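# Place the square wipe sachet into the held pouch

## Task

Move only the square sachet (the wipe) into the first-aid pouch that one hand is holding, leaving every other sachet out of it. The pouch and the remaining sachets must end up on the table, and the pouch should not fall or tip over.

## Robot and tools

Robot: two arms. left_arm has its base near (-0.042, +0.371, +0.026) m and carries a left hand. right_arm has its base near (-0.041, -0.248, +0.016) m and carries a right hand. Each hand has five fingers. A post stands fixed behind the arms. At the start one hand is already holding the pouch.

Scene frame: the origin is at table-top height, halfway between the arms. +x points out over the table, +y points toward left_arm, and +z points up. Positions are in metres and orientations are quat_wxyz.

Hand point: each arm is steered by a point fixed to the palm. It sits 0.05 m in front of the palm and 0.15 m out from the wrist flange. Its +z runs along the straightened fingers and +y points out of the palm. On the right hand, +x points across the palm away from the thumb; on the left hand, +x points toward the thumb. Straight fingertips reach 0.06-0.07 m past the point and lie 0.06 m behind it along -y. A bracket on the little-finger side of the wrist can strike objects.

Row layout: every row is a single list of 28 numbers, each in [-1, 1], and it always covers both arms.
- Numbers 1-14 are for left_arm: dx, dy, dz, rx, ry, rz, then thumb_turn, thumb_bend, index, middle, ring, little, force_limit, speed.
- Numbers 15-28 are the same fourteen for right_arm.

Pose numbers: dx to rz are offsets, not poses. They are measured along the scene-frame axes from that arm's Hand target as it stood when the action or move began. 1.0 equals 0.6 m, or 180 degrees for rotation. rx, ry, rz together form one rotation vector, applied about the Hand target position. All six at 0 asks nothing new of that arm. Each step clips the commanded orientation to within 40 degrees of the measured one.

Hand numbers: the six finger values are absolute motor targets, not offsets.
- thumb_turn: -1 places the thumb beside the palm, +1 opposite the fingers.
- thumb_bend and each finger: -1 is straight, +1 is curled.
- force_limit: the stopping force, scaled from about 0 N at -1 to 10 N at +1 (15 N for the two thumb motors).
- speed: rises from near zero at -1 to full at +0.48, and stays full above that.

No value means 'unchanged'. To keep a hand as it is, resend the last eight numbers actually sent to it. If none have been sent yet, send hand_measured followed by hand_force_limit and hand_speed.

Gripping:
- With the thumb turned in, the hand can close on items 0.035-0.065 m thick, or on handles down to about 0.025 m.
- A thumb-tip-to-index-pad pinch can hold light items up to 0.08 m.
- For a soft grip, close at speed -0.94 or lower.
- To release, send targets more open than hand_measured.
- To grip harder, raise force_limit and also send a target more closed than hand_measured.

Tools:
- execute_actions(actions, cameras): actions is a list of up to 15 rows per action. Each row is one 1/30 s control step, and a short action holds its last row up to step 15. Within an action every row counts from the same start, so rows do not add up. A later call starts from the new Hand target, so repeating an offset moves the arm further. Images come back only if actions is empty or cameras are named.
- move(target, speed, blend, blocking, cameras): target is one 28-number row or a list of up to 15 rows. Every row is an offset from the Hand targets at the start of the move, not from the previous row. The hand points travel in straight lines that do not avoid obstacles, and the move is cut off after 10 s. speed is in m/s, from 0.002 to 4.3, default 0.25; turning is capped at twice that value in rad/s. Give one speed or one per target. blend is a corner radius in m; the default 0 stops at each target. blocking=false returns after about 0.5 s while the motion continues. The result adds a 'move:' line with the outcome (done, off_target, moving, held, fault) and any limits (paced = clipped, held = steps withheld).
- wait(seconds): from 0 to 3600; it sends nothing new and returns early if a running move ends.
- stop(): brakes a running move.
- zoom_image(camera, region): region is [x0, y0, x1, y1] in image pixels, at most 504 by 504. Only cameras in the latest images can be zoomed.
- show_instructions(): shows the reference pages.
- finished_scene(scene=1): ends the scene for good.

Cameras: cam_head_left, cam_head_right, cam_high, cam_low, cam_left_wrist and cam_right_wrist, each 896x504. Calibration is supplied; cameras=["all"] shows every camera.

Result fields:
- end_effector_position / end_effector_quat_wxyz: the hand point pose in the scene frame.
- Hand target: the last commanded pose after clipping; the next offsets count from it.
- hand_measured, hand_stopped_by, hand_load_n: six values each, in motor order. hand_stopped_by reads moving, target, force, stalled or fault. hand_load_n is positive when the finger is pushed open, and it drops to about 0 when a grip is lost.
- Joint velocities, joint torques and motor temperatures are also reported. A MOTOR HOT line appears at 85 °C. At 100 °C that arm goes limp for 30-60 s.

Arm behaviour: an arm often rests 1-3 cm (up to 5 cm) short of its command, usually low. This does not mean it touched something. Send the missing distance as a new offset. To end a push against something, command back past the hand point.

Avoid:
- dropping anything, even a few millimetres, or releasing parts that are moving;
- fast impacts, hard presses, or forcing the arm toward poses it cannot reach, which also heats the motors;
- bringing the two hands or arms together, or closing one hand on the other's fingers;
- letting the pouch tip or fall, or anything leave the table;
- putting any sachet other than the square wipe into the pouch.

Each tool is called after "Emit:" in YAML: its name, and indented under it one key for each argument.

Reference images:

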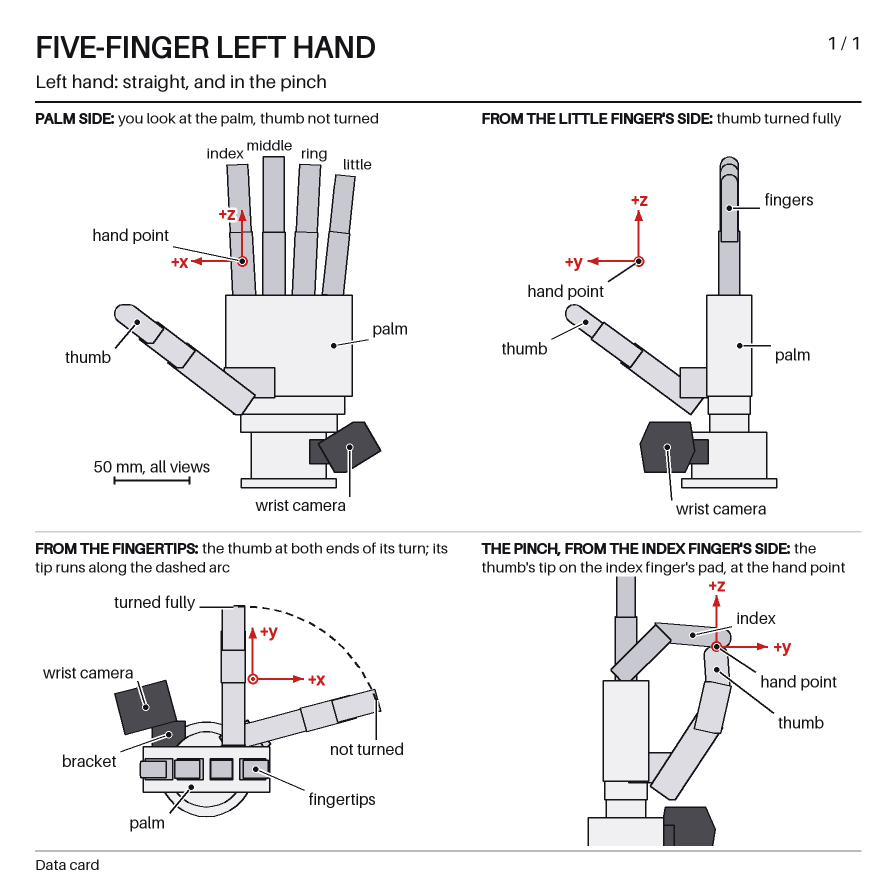

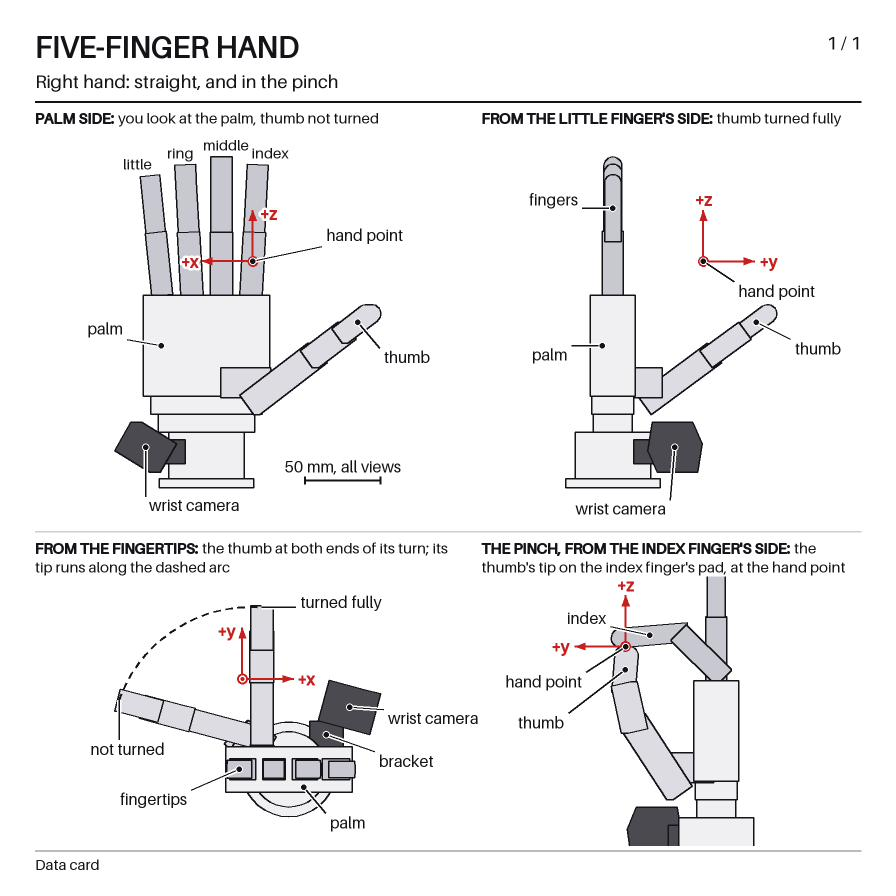

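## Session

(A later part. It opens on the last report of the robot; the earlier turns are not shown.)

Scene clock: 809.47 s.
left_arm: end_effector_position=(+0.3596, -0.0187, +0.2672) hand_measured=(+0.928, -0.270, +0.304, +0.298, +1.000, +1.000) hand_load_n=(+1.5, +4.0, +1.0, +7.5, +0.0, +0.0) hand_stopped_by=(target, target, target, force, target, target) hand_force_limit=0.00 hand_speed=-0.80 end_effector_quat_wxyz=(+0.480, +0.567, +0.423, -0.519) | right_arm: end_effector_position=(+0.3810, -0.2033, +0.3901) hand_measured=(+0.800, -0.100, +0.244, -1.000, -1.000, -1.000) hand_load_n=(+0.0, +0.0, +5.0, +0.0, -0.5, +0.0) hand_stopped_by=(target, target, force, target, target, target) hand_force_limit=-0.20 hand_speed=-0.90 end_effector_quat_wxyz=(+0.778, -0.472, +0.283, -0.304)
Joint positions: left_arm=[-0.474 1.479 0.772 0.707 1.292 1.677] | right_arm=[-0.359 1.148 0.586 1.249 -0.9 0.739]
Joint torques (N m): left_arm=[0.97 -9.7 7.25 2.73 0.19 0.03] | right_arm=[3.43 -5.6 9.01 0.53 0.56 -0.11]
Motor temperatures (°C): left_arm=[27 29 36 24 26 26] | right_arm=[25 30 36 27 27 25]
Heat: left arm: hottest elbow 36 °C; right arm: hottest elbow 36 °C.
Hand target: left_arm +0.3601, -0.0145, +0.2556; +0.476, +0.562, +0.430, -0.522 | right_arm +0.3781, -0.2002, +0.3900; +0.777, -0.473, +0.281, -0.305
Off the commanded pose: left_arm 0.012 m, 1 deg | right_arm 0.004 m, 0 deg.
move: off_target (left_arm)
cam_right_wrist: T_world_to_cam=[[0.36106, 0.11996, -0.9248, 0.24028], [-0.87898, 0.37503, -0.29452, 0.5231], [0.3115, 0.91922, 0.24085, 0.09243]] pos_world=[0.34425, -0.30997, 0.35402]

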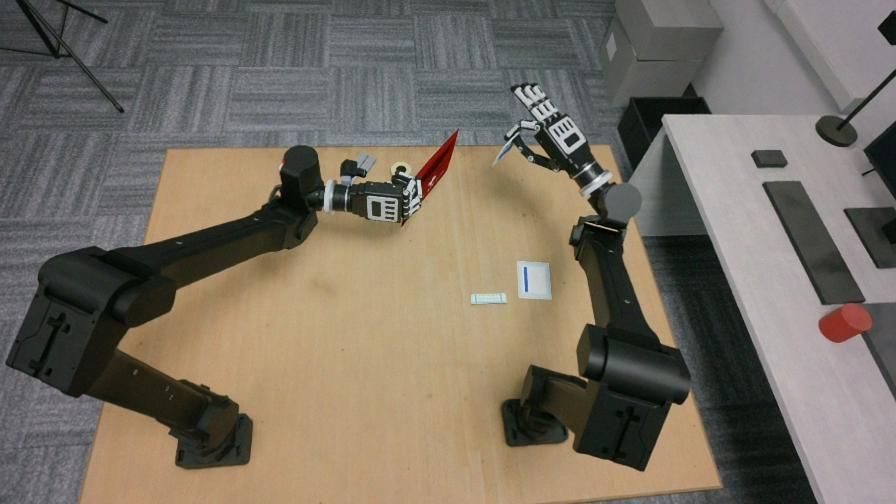

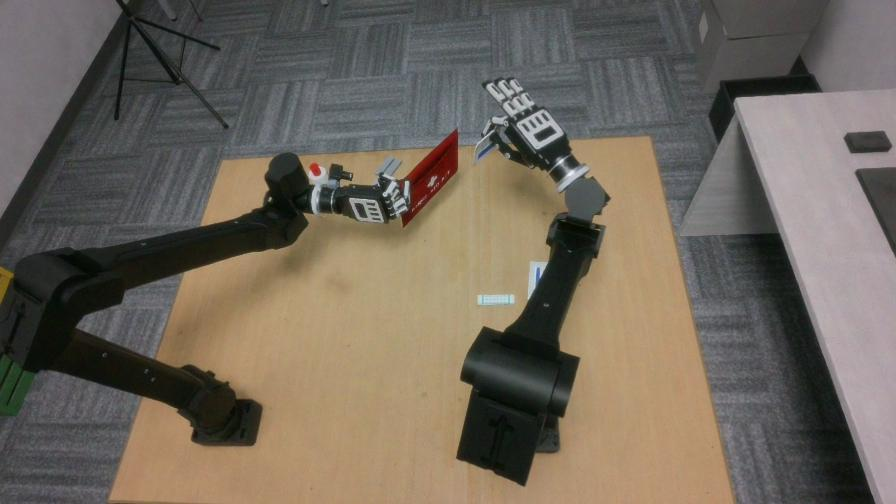

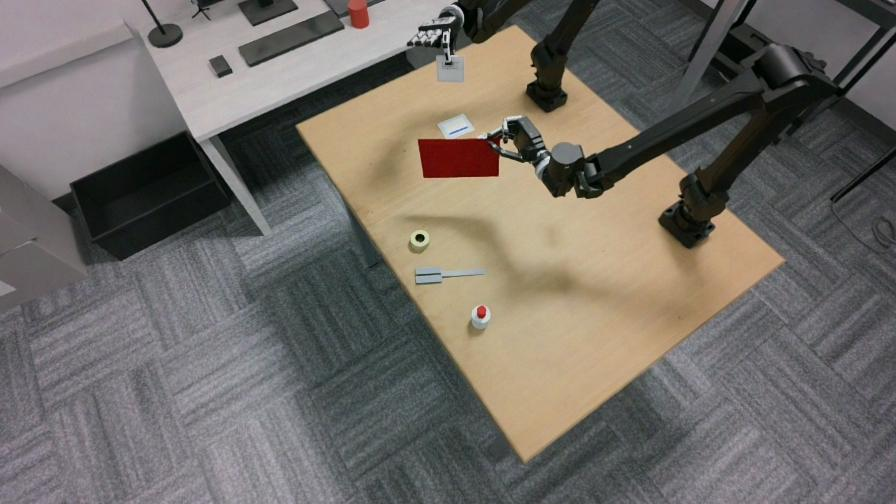

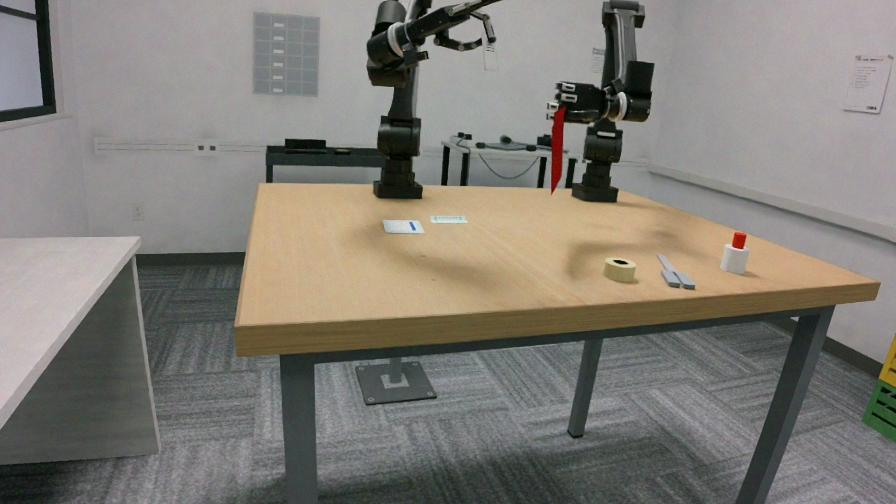

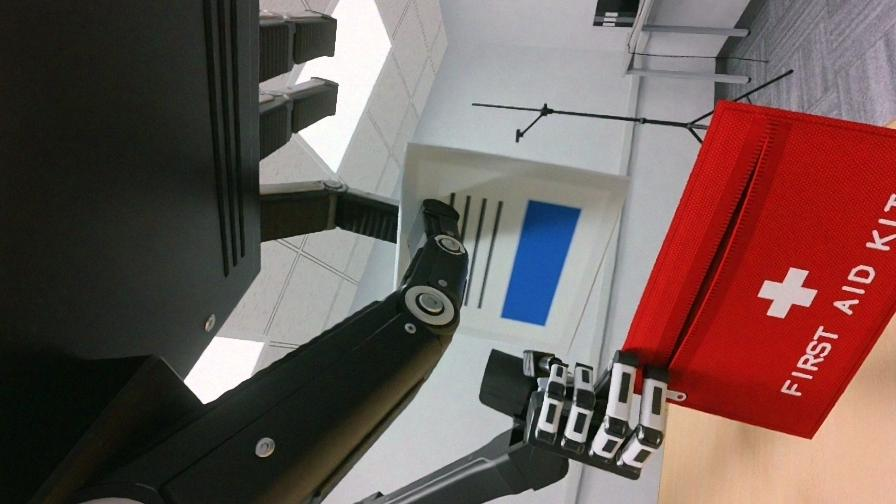

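Emit:
execute_actions:
  actions: []
  cameras: ["all"]

Scene clock: 822.23 s.
left_arm: end_effector_position=(+0.3596, -0.0187, +0.2672) hand_measured=(+0.928, -0.270, +0.304, +0.298, +1.000, +1.000) hand_load_n=(+1.5, +4.0, +1.5, +7.5, +0.0, +0.0) hand_stopped_by=(target, target, target, force, target, target) hand_force_limit=0.00 hand_speed=-0.80 end_effector_quat_wxyz=(+0.480, +0.567, +0.423, -0.519) | right_arm: end_effector_position=(+0.3810, -0.2034, +0.3901) hand_measured=(+0.800, -0.100, +0.244, -1.000, -1.000, -1.000) hand_load_n=(+0.0, +0.0, +5.0, +0.0, +0.0, +0.0) hand_stopped_by=(target, target, force, target, target, target) hand_force_limit=-0.20 hand_speed=-0.90 end_effector_quat_wxyz=(+0.778, -0.472, +0.283, -0.304)
Joint positions: left_arm=[-0.474 1.479 0.772 0.707 1.292 1.677] | right_arm=[-0.359 1.148 0.586 1.249 -0.9 0.739]
Joint velocities: within noise
Joint torques (N m): left_arm=[0.97 -9.7 7.25 2.73 0.19 0.05] | right_arm=[3.6 -5.71 8.92 0.54 0.53 -0.11]
Motor temperatures (°C): left_arm=[27 29 36 24 26 26] | right_arm=[25 29 36 27 27 25]
Heat: left arm: hottest elbow 36 °C; right arm: hottest elbow 36 °C.
Hand target: left_arm +0.3601, -0.0145, +0.2556; +0.476, +0.562, +0.430, -0.522 | right_arm +0.3781, -0.2002, +0.3900; +0.777, -0.473, +0.281, -0.305
Off the commanded pose: left_arm 0.012 m, 1 deg | right_arm 0.004 m, 0 deg.
camera_calibration:
cam_left_wrist: T_world_to_cam=[[-0.91589, 0.1279, -0.38051, 0.43364], [0.3982, 0.4095, -0.82082, 0.08781], [0.05084, -0.9033, -0.42598, 0.19658]] pos_world=[0.3522, 0.08615, 0.32082]
cam_right_wrist: T_world_to_cam=[[0.36129, 0.11967, -0.92474, 0.24011], [-0.87888, 0.37502, -0.29484, 0.52322], [0.31152, 0.91926, 0.24066, 0.0926]] pos_world=[0.34425, -0.31007, 0.35402]

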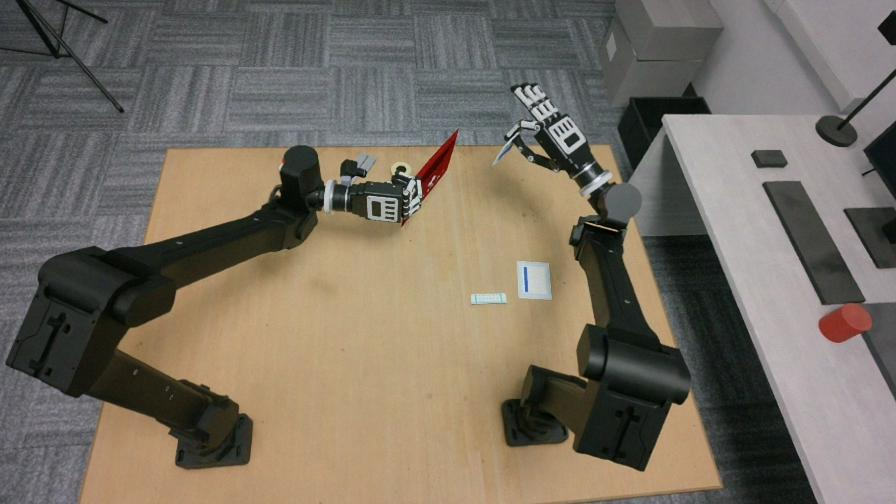

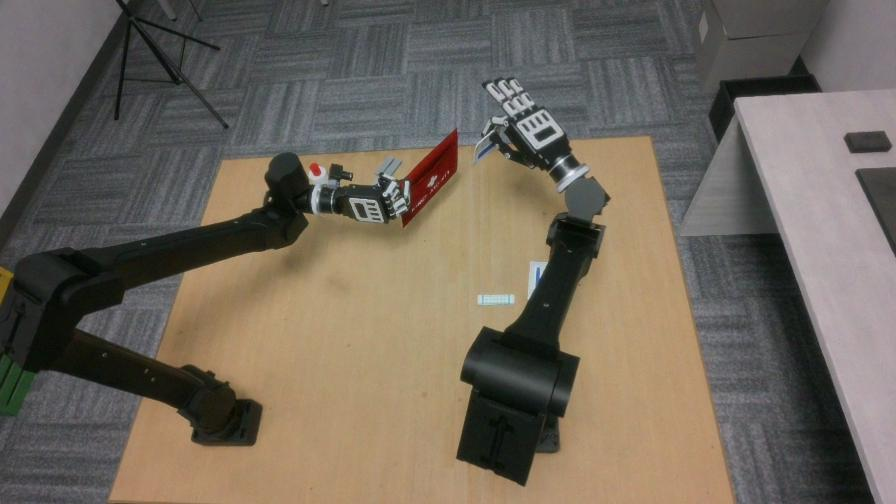

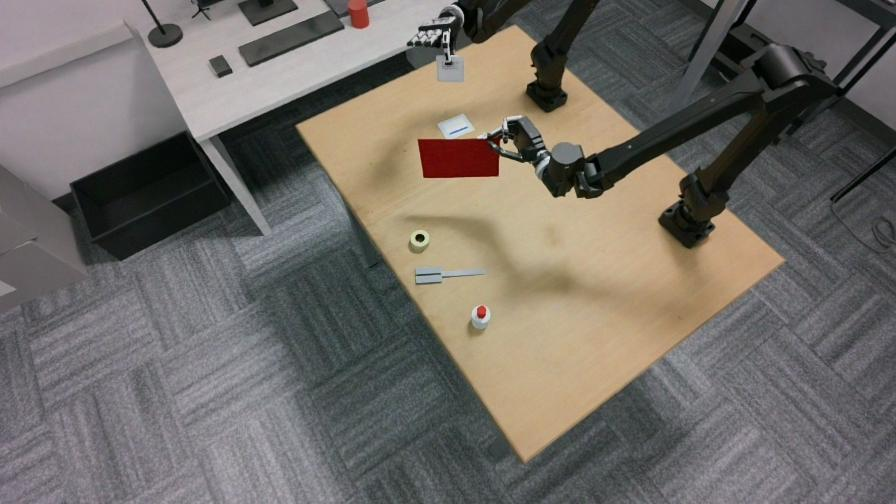

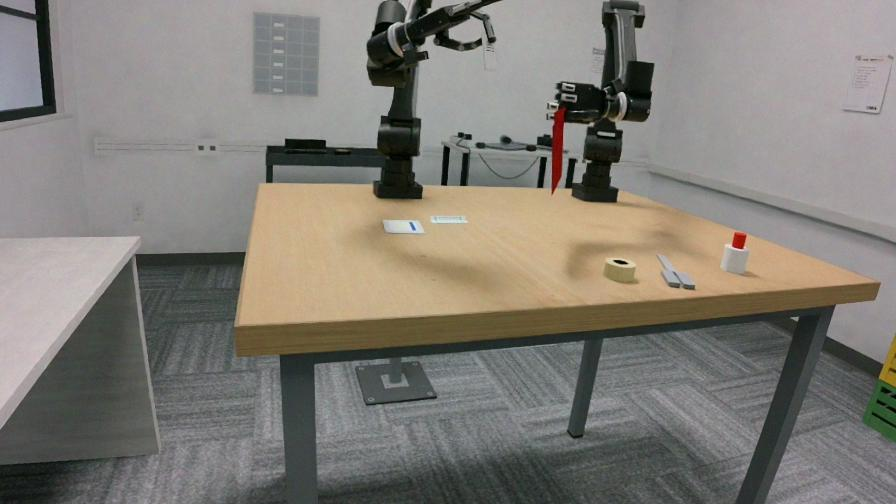

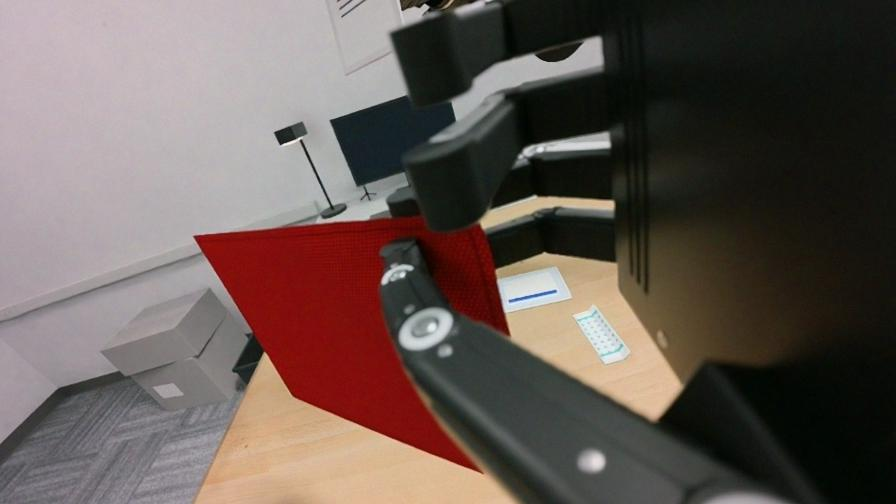

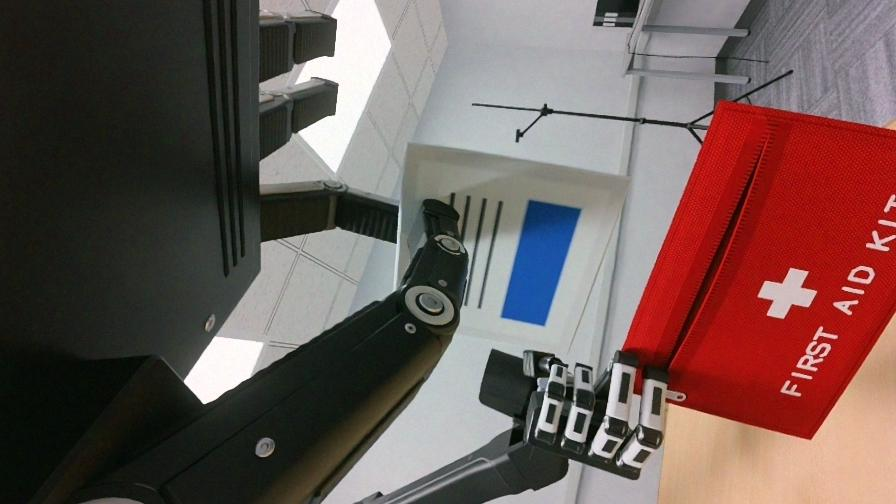

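Emit:
zoom_image:
  camera: "cam_right_wrist"
  region: [590, 90, 896, 450]

Emit:
zoom_image:
  camera: "cam_head_right"
  region: [385, 110, 545, 240]

Emit:
zoom_image:
  camera: "cam_head_left"
  region: [390, 110, 560, 240]

Emit:
zoom_image:
  camera: "cam_high"
  region: [390, 20, 550, 200]

Scaled by 1.400 from the camera's image (finer frame: 1280x720).

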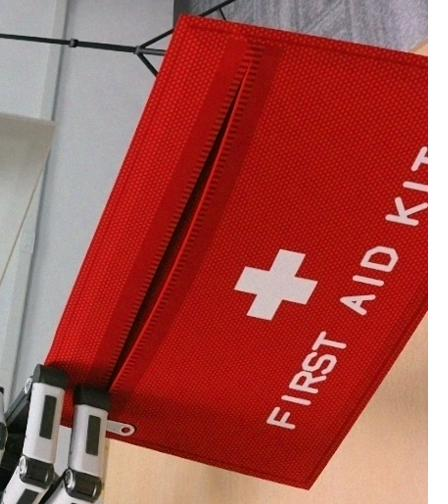

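Scaled by 3.150 from the camera's image (finer frame: 1280x720).

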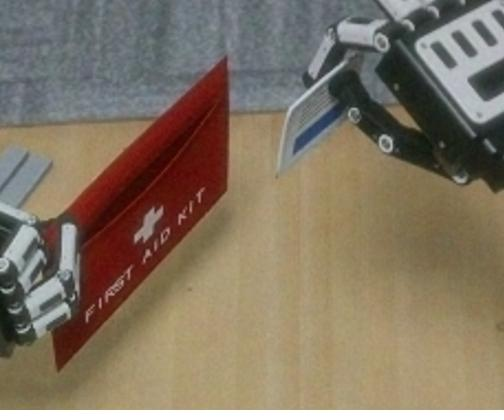

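Scaled by 2.965 from the camera's image (finer frame: 1280x720).

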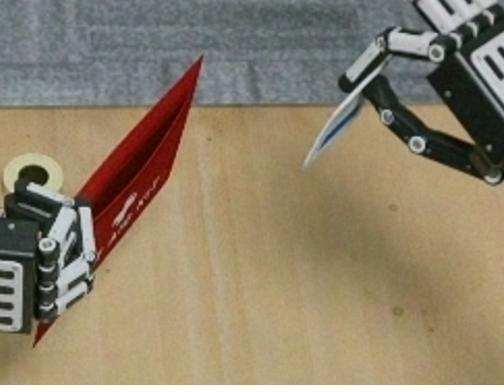

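Scaled by 2.800 from the camera's image (finer frame: 1280x720).

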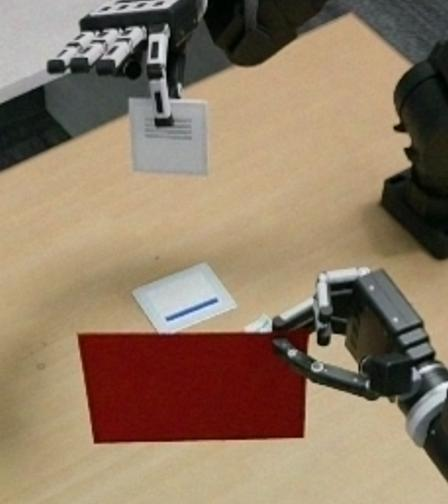

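Emit:
move:
  target:
    - [0,0,0,0,0,0,0.928,-0.268,0.304,0.298,1.0,1.0,0.0,-0.8,0.11,0.137,-0.035,0.0248,-0.0178,0.0283,0.8,-0.1,0.3,-1.0,-1.0,-1.0,-0.2,-0.9]
  speed: 0.06
  cameras: ["cam_head_left","cam_head_right","cam_high","cam_low","cam_right_wrist"]

Scene clock: 877.90 s.
left_arm: end_effector_position=(+0.3596, -0.0187, +0.2672) hand_measured=(+0.928, -0.270, +0.304, +0.298, +1.000, +1.000) hand_load_n=(+1.5, +4.0, +1.5, +7.5, +0.0, +0.0) hand_stopped_by=(target, target, target, force, target, target) hand_force_limit=0.00 hand_speed=-0.80 end_effector_quat_wxyz=(+0.480, +0.567, +0.423, -0.519) | right_arm: end_effector_position=(+0.4343, -0.1197, +0.3501) hand_measured=(+0.800, -0.100, +0.244, -1.000, -1.000, -1.000) hand_load_n=(+0.0, +0.0, +4.5, +0.0, +0.0, +0.5) hand_stopped_by=(target, target, force, target, target, target) hand_force_limit=-0.20 hand_speed=-0.90 end_effector_quat_wxyz=(+0.810, -0.450, +0.274, -0.258)
Joint positions: left_arm=[-0.474 1.479 0.772 0.707 1.292 1.677] | right_arm=[-0.092 1.395 0.627 1.392 -0.705 0.677]
Joint torques (N m): left_arm=[1.03 -9.7 7.27 2.74 0.19 0.05] | right_arm=[3.55 -6.36 12.82 1.54 0.48 -0.11]
Heat: left arm: hottest elbow 35 °C; right arm: hottest elbow 35 °C.
Hand target: left_arm +0.3601, -0.0145, +0.2556; +0.476, +0.562, +0.430, -0.522 | right_arm +0.4441, -0.1178, +0.3690; +0.816, -0.446, +0.250, -0.272
Off the commanded pose: left_arm 0.012 m, 1 deg | right_arm 0.021 m, 3 deg.
move: off_target (right_arm)
cam_right_wrist: T_world_to_cam=[[0.34826, 0.22919, -0.90895, 0.18708], [-0.90836, 0.32196, -0.26686, 0.52349], [0.23149, 0.91859, 0.32031, 0.01547]] pos_world=[0.40679, -0.22563, 0.30478]

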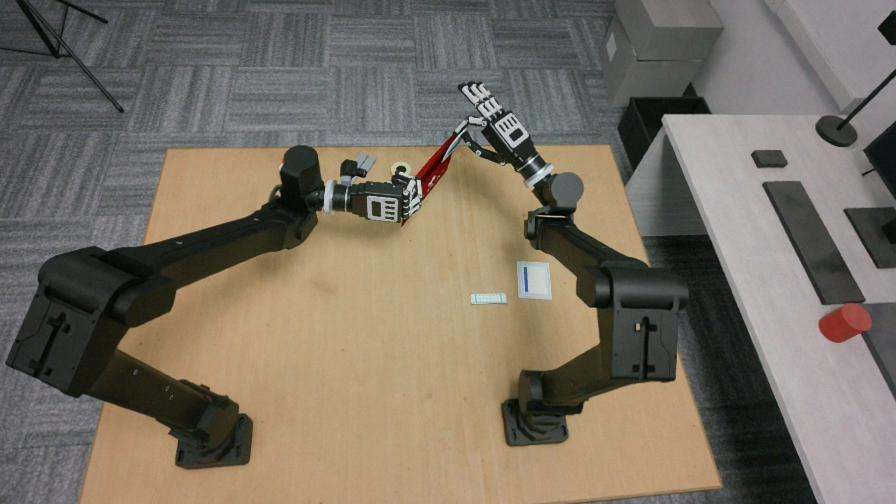

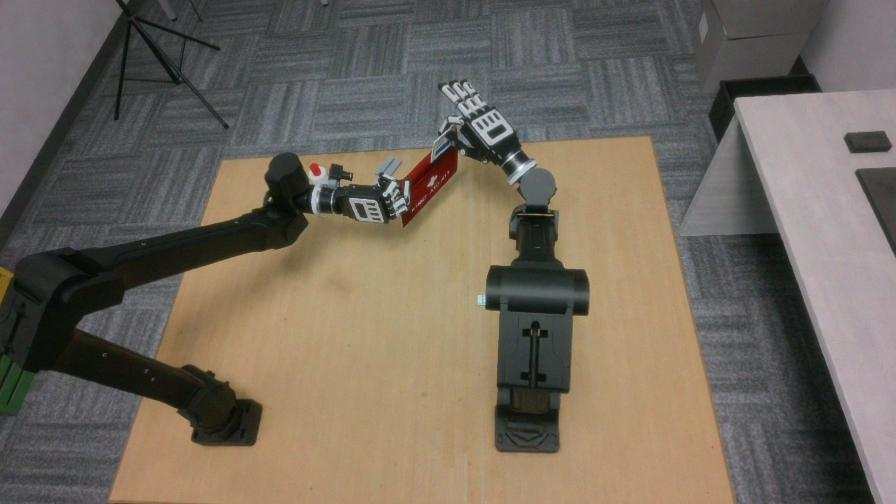

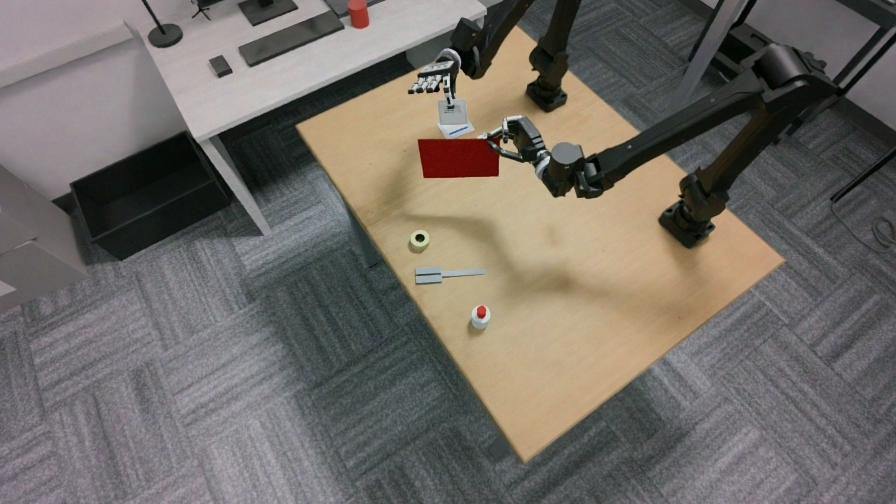

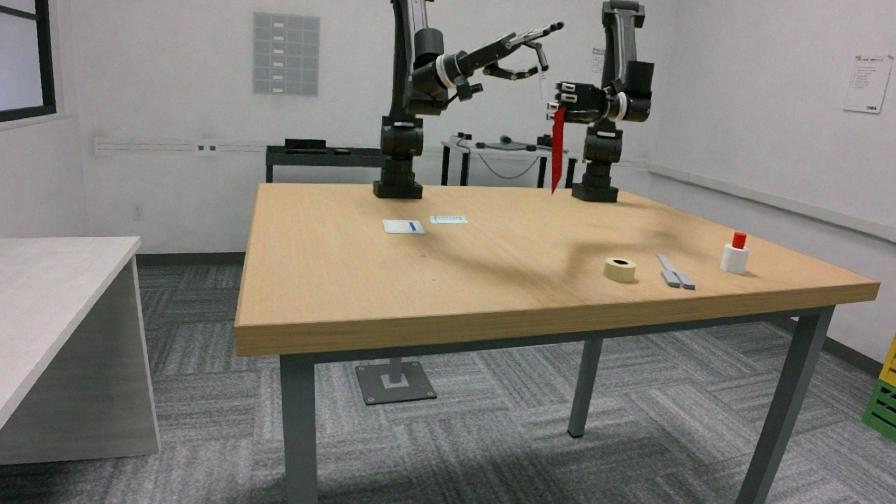

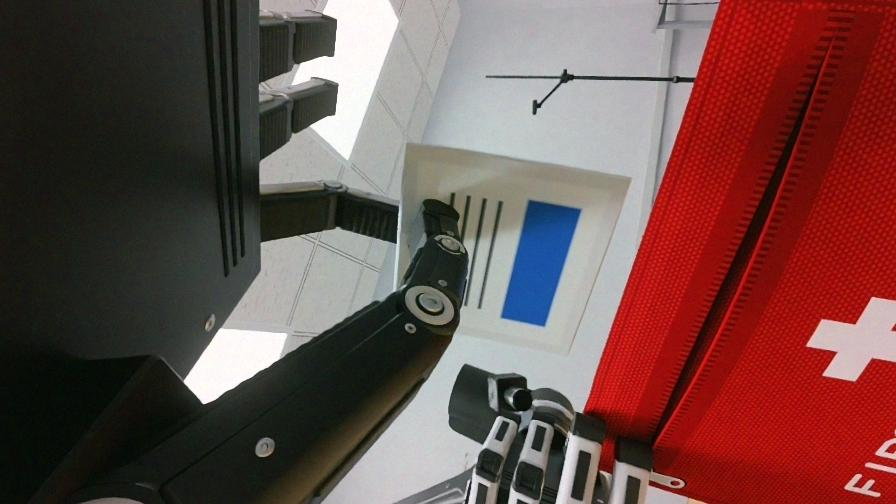

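Emit:
zoom_image:
  camera: "cam_head_right"
  region: [390, 115, 490, 185]

Emit:
zoom_image:
  camera: "cam_head_left"
  region: [400, 115, 500, 185]

Emit:
zoom_image:
  camera: "cam_high"
  region: [400, 80, 520, 190]

Emit:
zoom_image:
  camera: "cam_low"
  region: [500, 30, 650, 200]

Scaled by 5.040 from the camera's image (finer frame: 1280x720).

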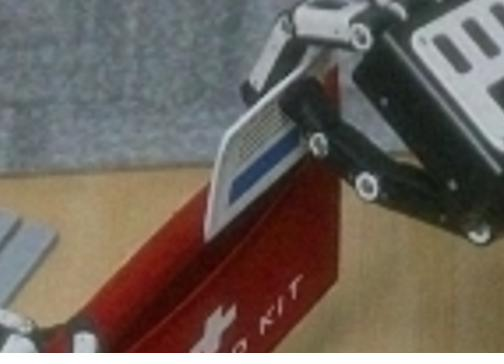

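Scaled by 5.040 from the camera's image (finer frame: 1280x720).

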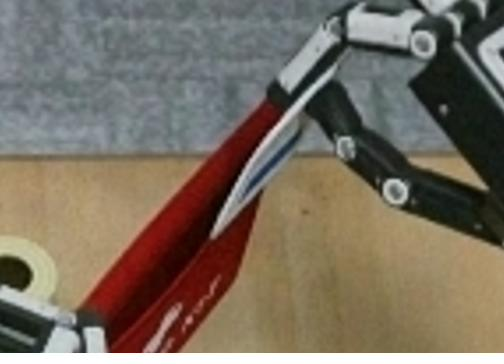

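Scaled by 4.200 from the camera's image (finer frame: 1280x720).

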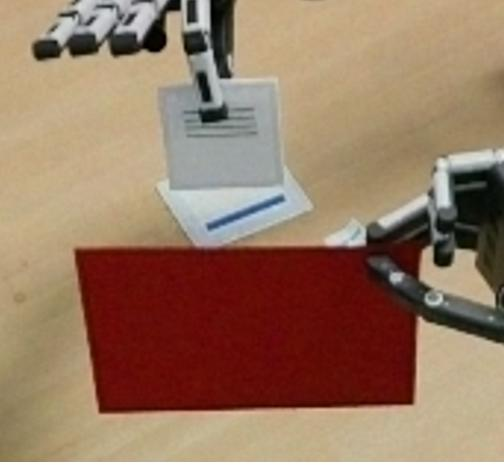

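Scaled by 2.965 from the camera's image (finer frame: 1280x720).

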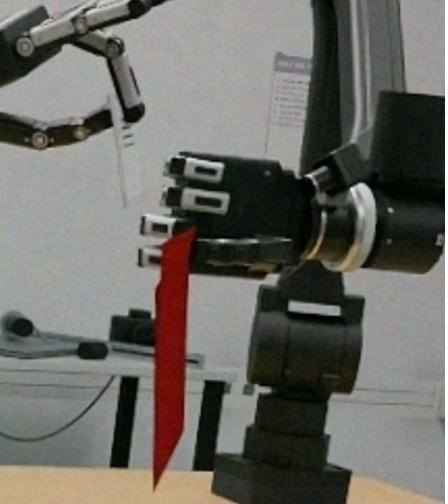

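Emit:
move:
  target:
    - [0,0,0,0,0,0,0.928,-0.268,0.304,0.298,1.0,1.0,0.0,-0.8,0.0177,0.0138,-0.0153,0,0,0,0.8,-0.1,0.3,-1.0,-1.0,-1.0,-0.2,-0.9]
  speed: 0.04
  cameras: ["cam_head_left","cam_head_right","cam_high","cam_low","cam_right_wrist"]

Scene clock: 898.23 s.
left_arm: end_effector_position=(+0.3596, -0.0187, +0.2672) hand_measured=(+0.928, -0.270, +0.304, +0.298, +1.000, +1.000) hand_load_n=(+1.5, +4.0, +1.5, +8.0, +0.0, +0.0) hand_stopped_by=(target, target, target, force, target, target) hand_force_limit=0.00 hand_speed=-0.80 end_effector_quat_wxyz=(+0.480, +0.567, +0.423, -0.519) | right_arm: end_effector_position=(+0.4447, -0.1123, +0.3416) hand_measured=(+0.800, -0.100, +0.244, -1.000, -1.000, -1.000) hand_load_n=(+0.0, +0.0, +5.0, +0.0, +0.0, +0.0) hand_stopped_by=(target, target, force, target, target, target) hand_force_limit=-0.20 hand_speed=-0.90 end_effector_quat_wxyz=(+0.810, -0.450, +0.274, -0.259)
Joint positions: left_arm=[-0.474 1.479 0.772 0.707 1.292 1.677] | right_arm=[-0.069 1.438 0.643 1.408 -0.686 0.657]
Joint torques (N m): left_arm=[1.03 -9.7 7.27 2.74 0.19 0.05] | right_arm=[3.78 -6.89 12.67 1.52 0.44 -0.13]
Heat: left arm: hottest elbow 34 °C; right arm: hottest elbow 36 °C.
Hand target: left_arm +0.3601, -0.0145, +0.2556; +0.476, +0.562, +0.430, -0.522 | right_arm +0.4547, -0.1097, +0.3599; +0.816, -0.446, +0.250, -0.272
Off the commanded pose: left_arm 0.012 m, 1 deg | right_arm 0.021 m, 3 deg.
move: off_target (right_arm)
cam_right_wrist: T_world_to_cam=[[0.34915, 0.22794, -0.90892, 0.17347], [-0.90779, 0.32283, -0.26776, 0.52853], [0.23239, 0.9186, 0.31964, 0.00878]] pos_world=[0.41718, -0.21823, 0.29639]

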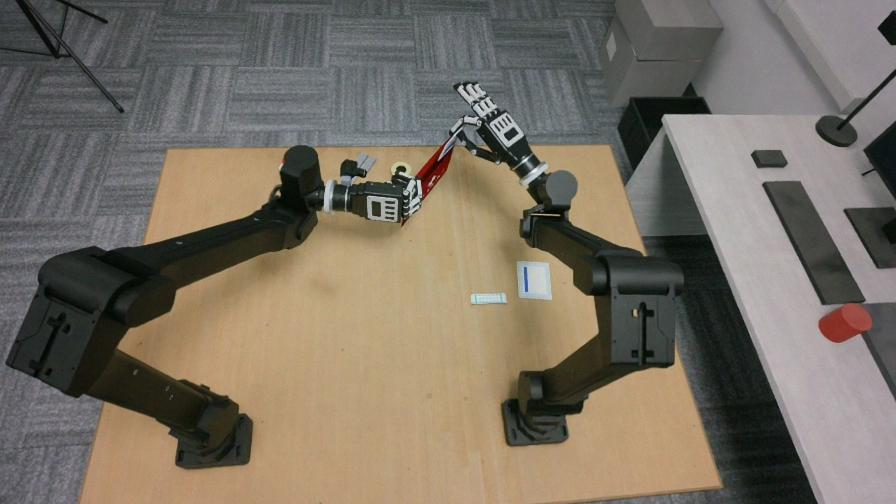

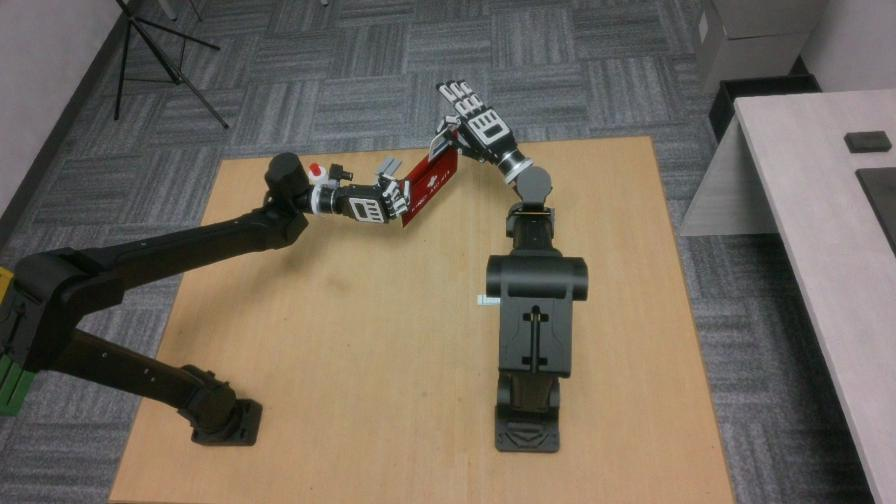

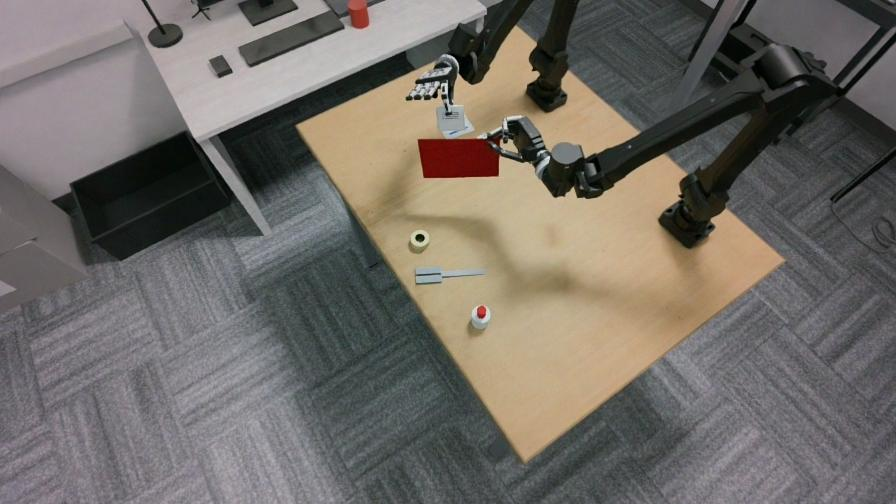

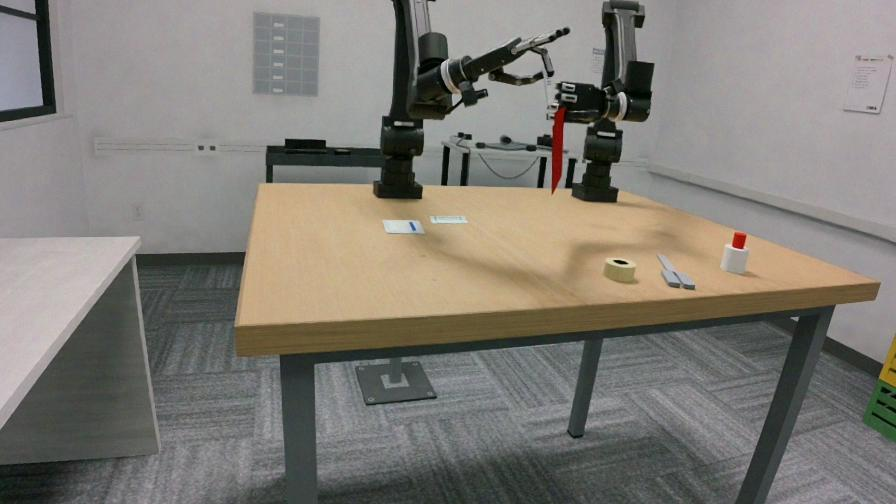

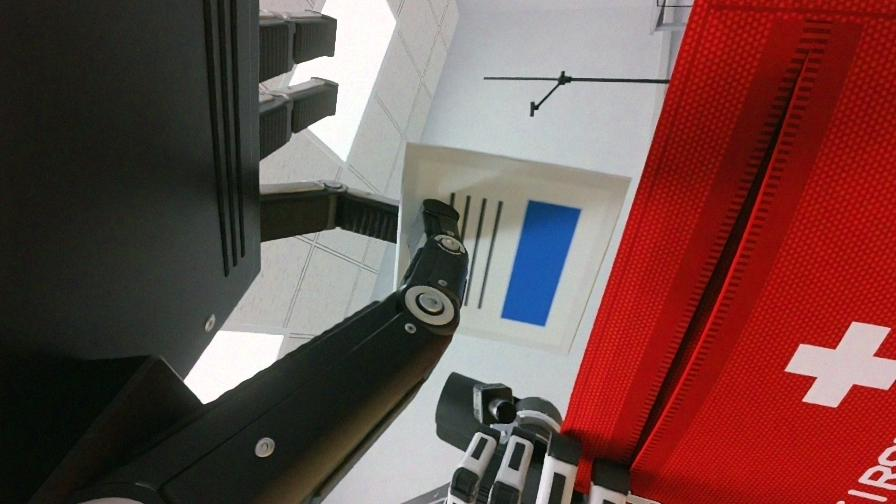

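Emit:
move:
  target:
    - [0,0,0,0,0,0,0.928,-0.268,0.304,0.298,1.0,1.0,0.0,-0.8,0.0082,0.0143,-0.0500,0,0,0,0.8,-0.1,0.3,-1.0,-1.0,-1.0,-0.2,-0.9]
  speed: 0.04
  cameras: ["cam_head_left","cam_head_right","cam_high","cam_low","cam_right_wrist"]

Scene clock: 901.83 s.
left_arm: end_effector_position=(+0.3596, -0.0187, +0.2672) hand_measured=(+0.928, -0.270, +0.304, +0.298, +1.000, +1.000) hand_load_n=(+1.5, +4.0, +1.5, +7.5, +0.0, +0.5) hand_stopped_by=(target, target, target, force, target, target) hand_force_limit=0.00 hand_speed=-0.80 end_effector_quat_wxyz=(+0.480, +0.567, +0.423, -0.519) | right_arm: end_effector_position=(+0.4527, -0.1043, +0.3197) hand_measured=(+0.800, -0.100, +0.244, -1.000, -1.000, -1.000) hand_load_n=(+0.0, +0.0, +5.0, +0.0, +0.0, +0.0) hand_stopped_by=(target, target, force, target, target, target) hand_force_limit=-0.20 hand_speed=-0.90 end_effector_quat_wxyz=(+0.811, -0.448, +0.267, -0.263)
Joint positions: left_arm=[-0.474 1.479 0.772 0.707 1.292 1.677] | right_arm=[-0.046 1.52 0.643 1.495 -0.668 0.638]
Joint torques (N m): left_arm=[1.03 -9.7 7.27 2.73 0.19 0.05] | right_arm=[3.31 -7.41 10.66 1.59 0.44 -0.11]
Heat: left arm: hottest elbow 34 °C; right arm: hottest elbow 36 °C.
Hand target: left_arm +0.3601, -0.0145, +0.2556; +0.476, +0.562, +0.430, -0.522 | right_arm +0.4597, -0.1011, +0.3299; +0.815, -0.446, +0.250, -0.272
Off the commanded pose: left_arm 0.012 m, 1 deg | right_arm 0.013 m, 2 deg.
move: off_target (right_arm)
cam_right_wrist: T_world_to_cam=[[0.36453, 0.22537, -0.90351, 0.14], [-0.90296, 0.32267, -0.28382, 0.53021], [0.22757, 0.91929, 0.32112, 0.00838]] pos_world=[0.42581, -0.21034, 0.27428]

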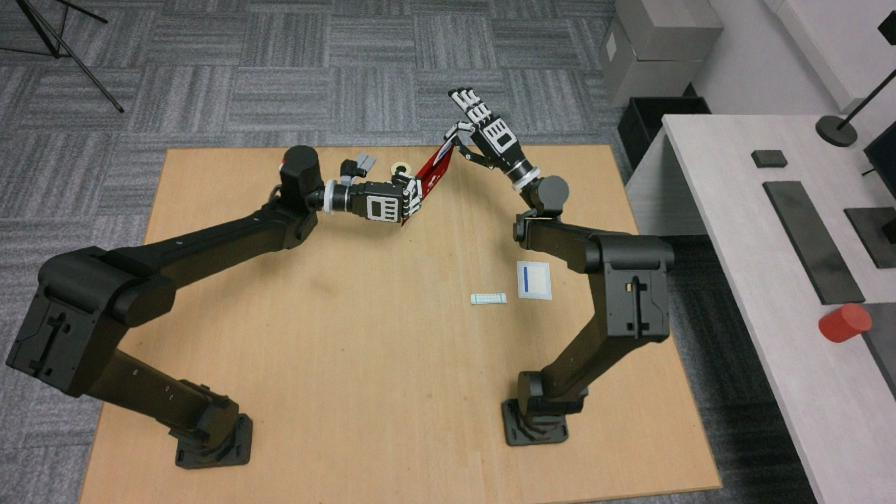

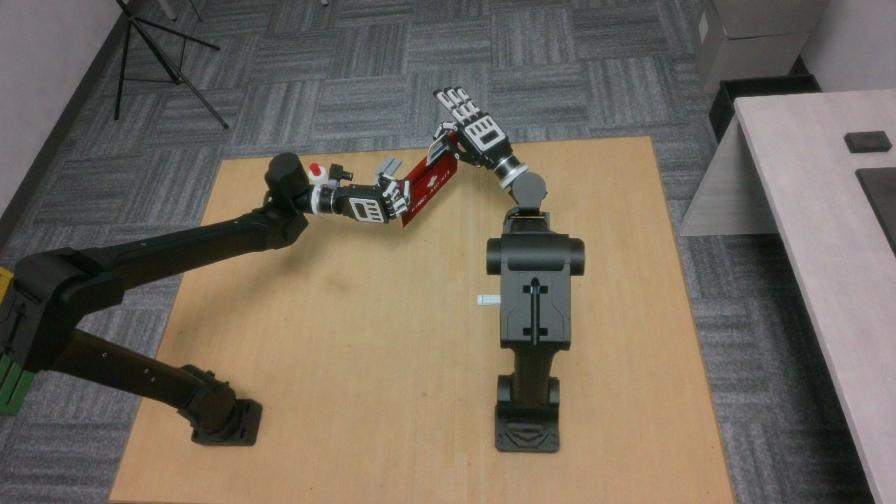

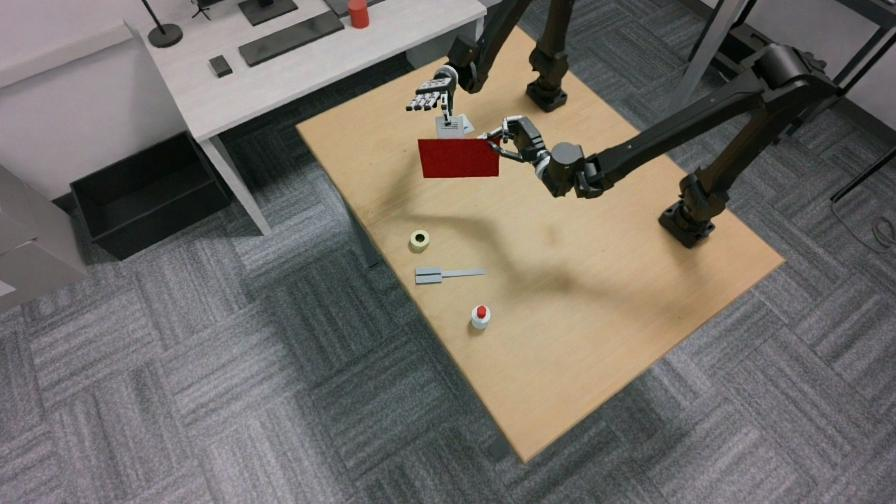

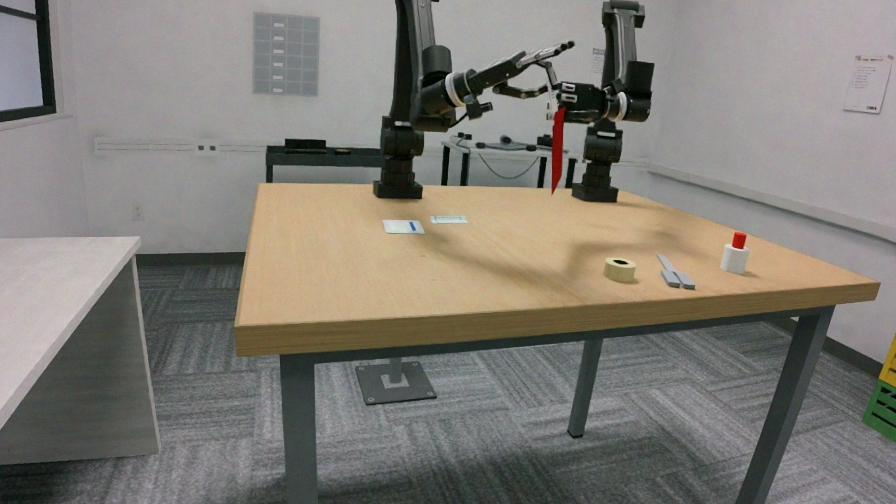

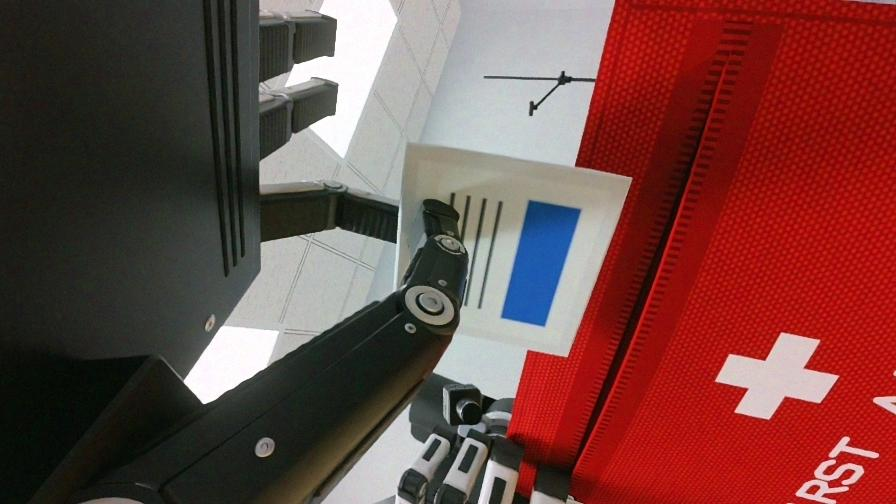

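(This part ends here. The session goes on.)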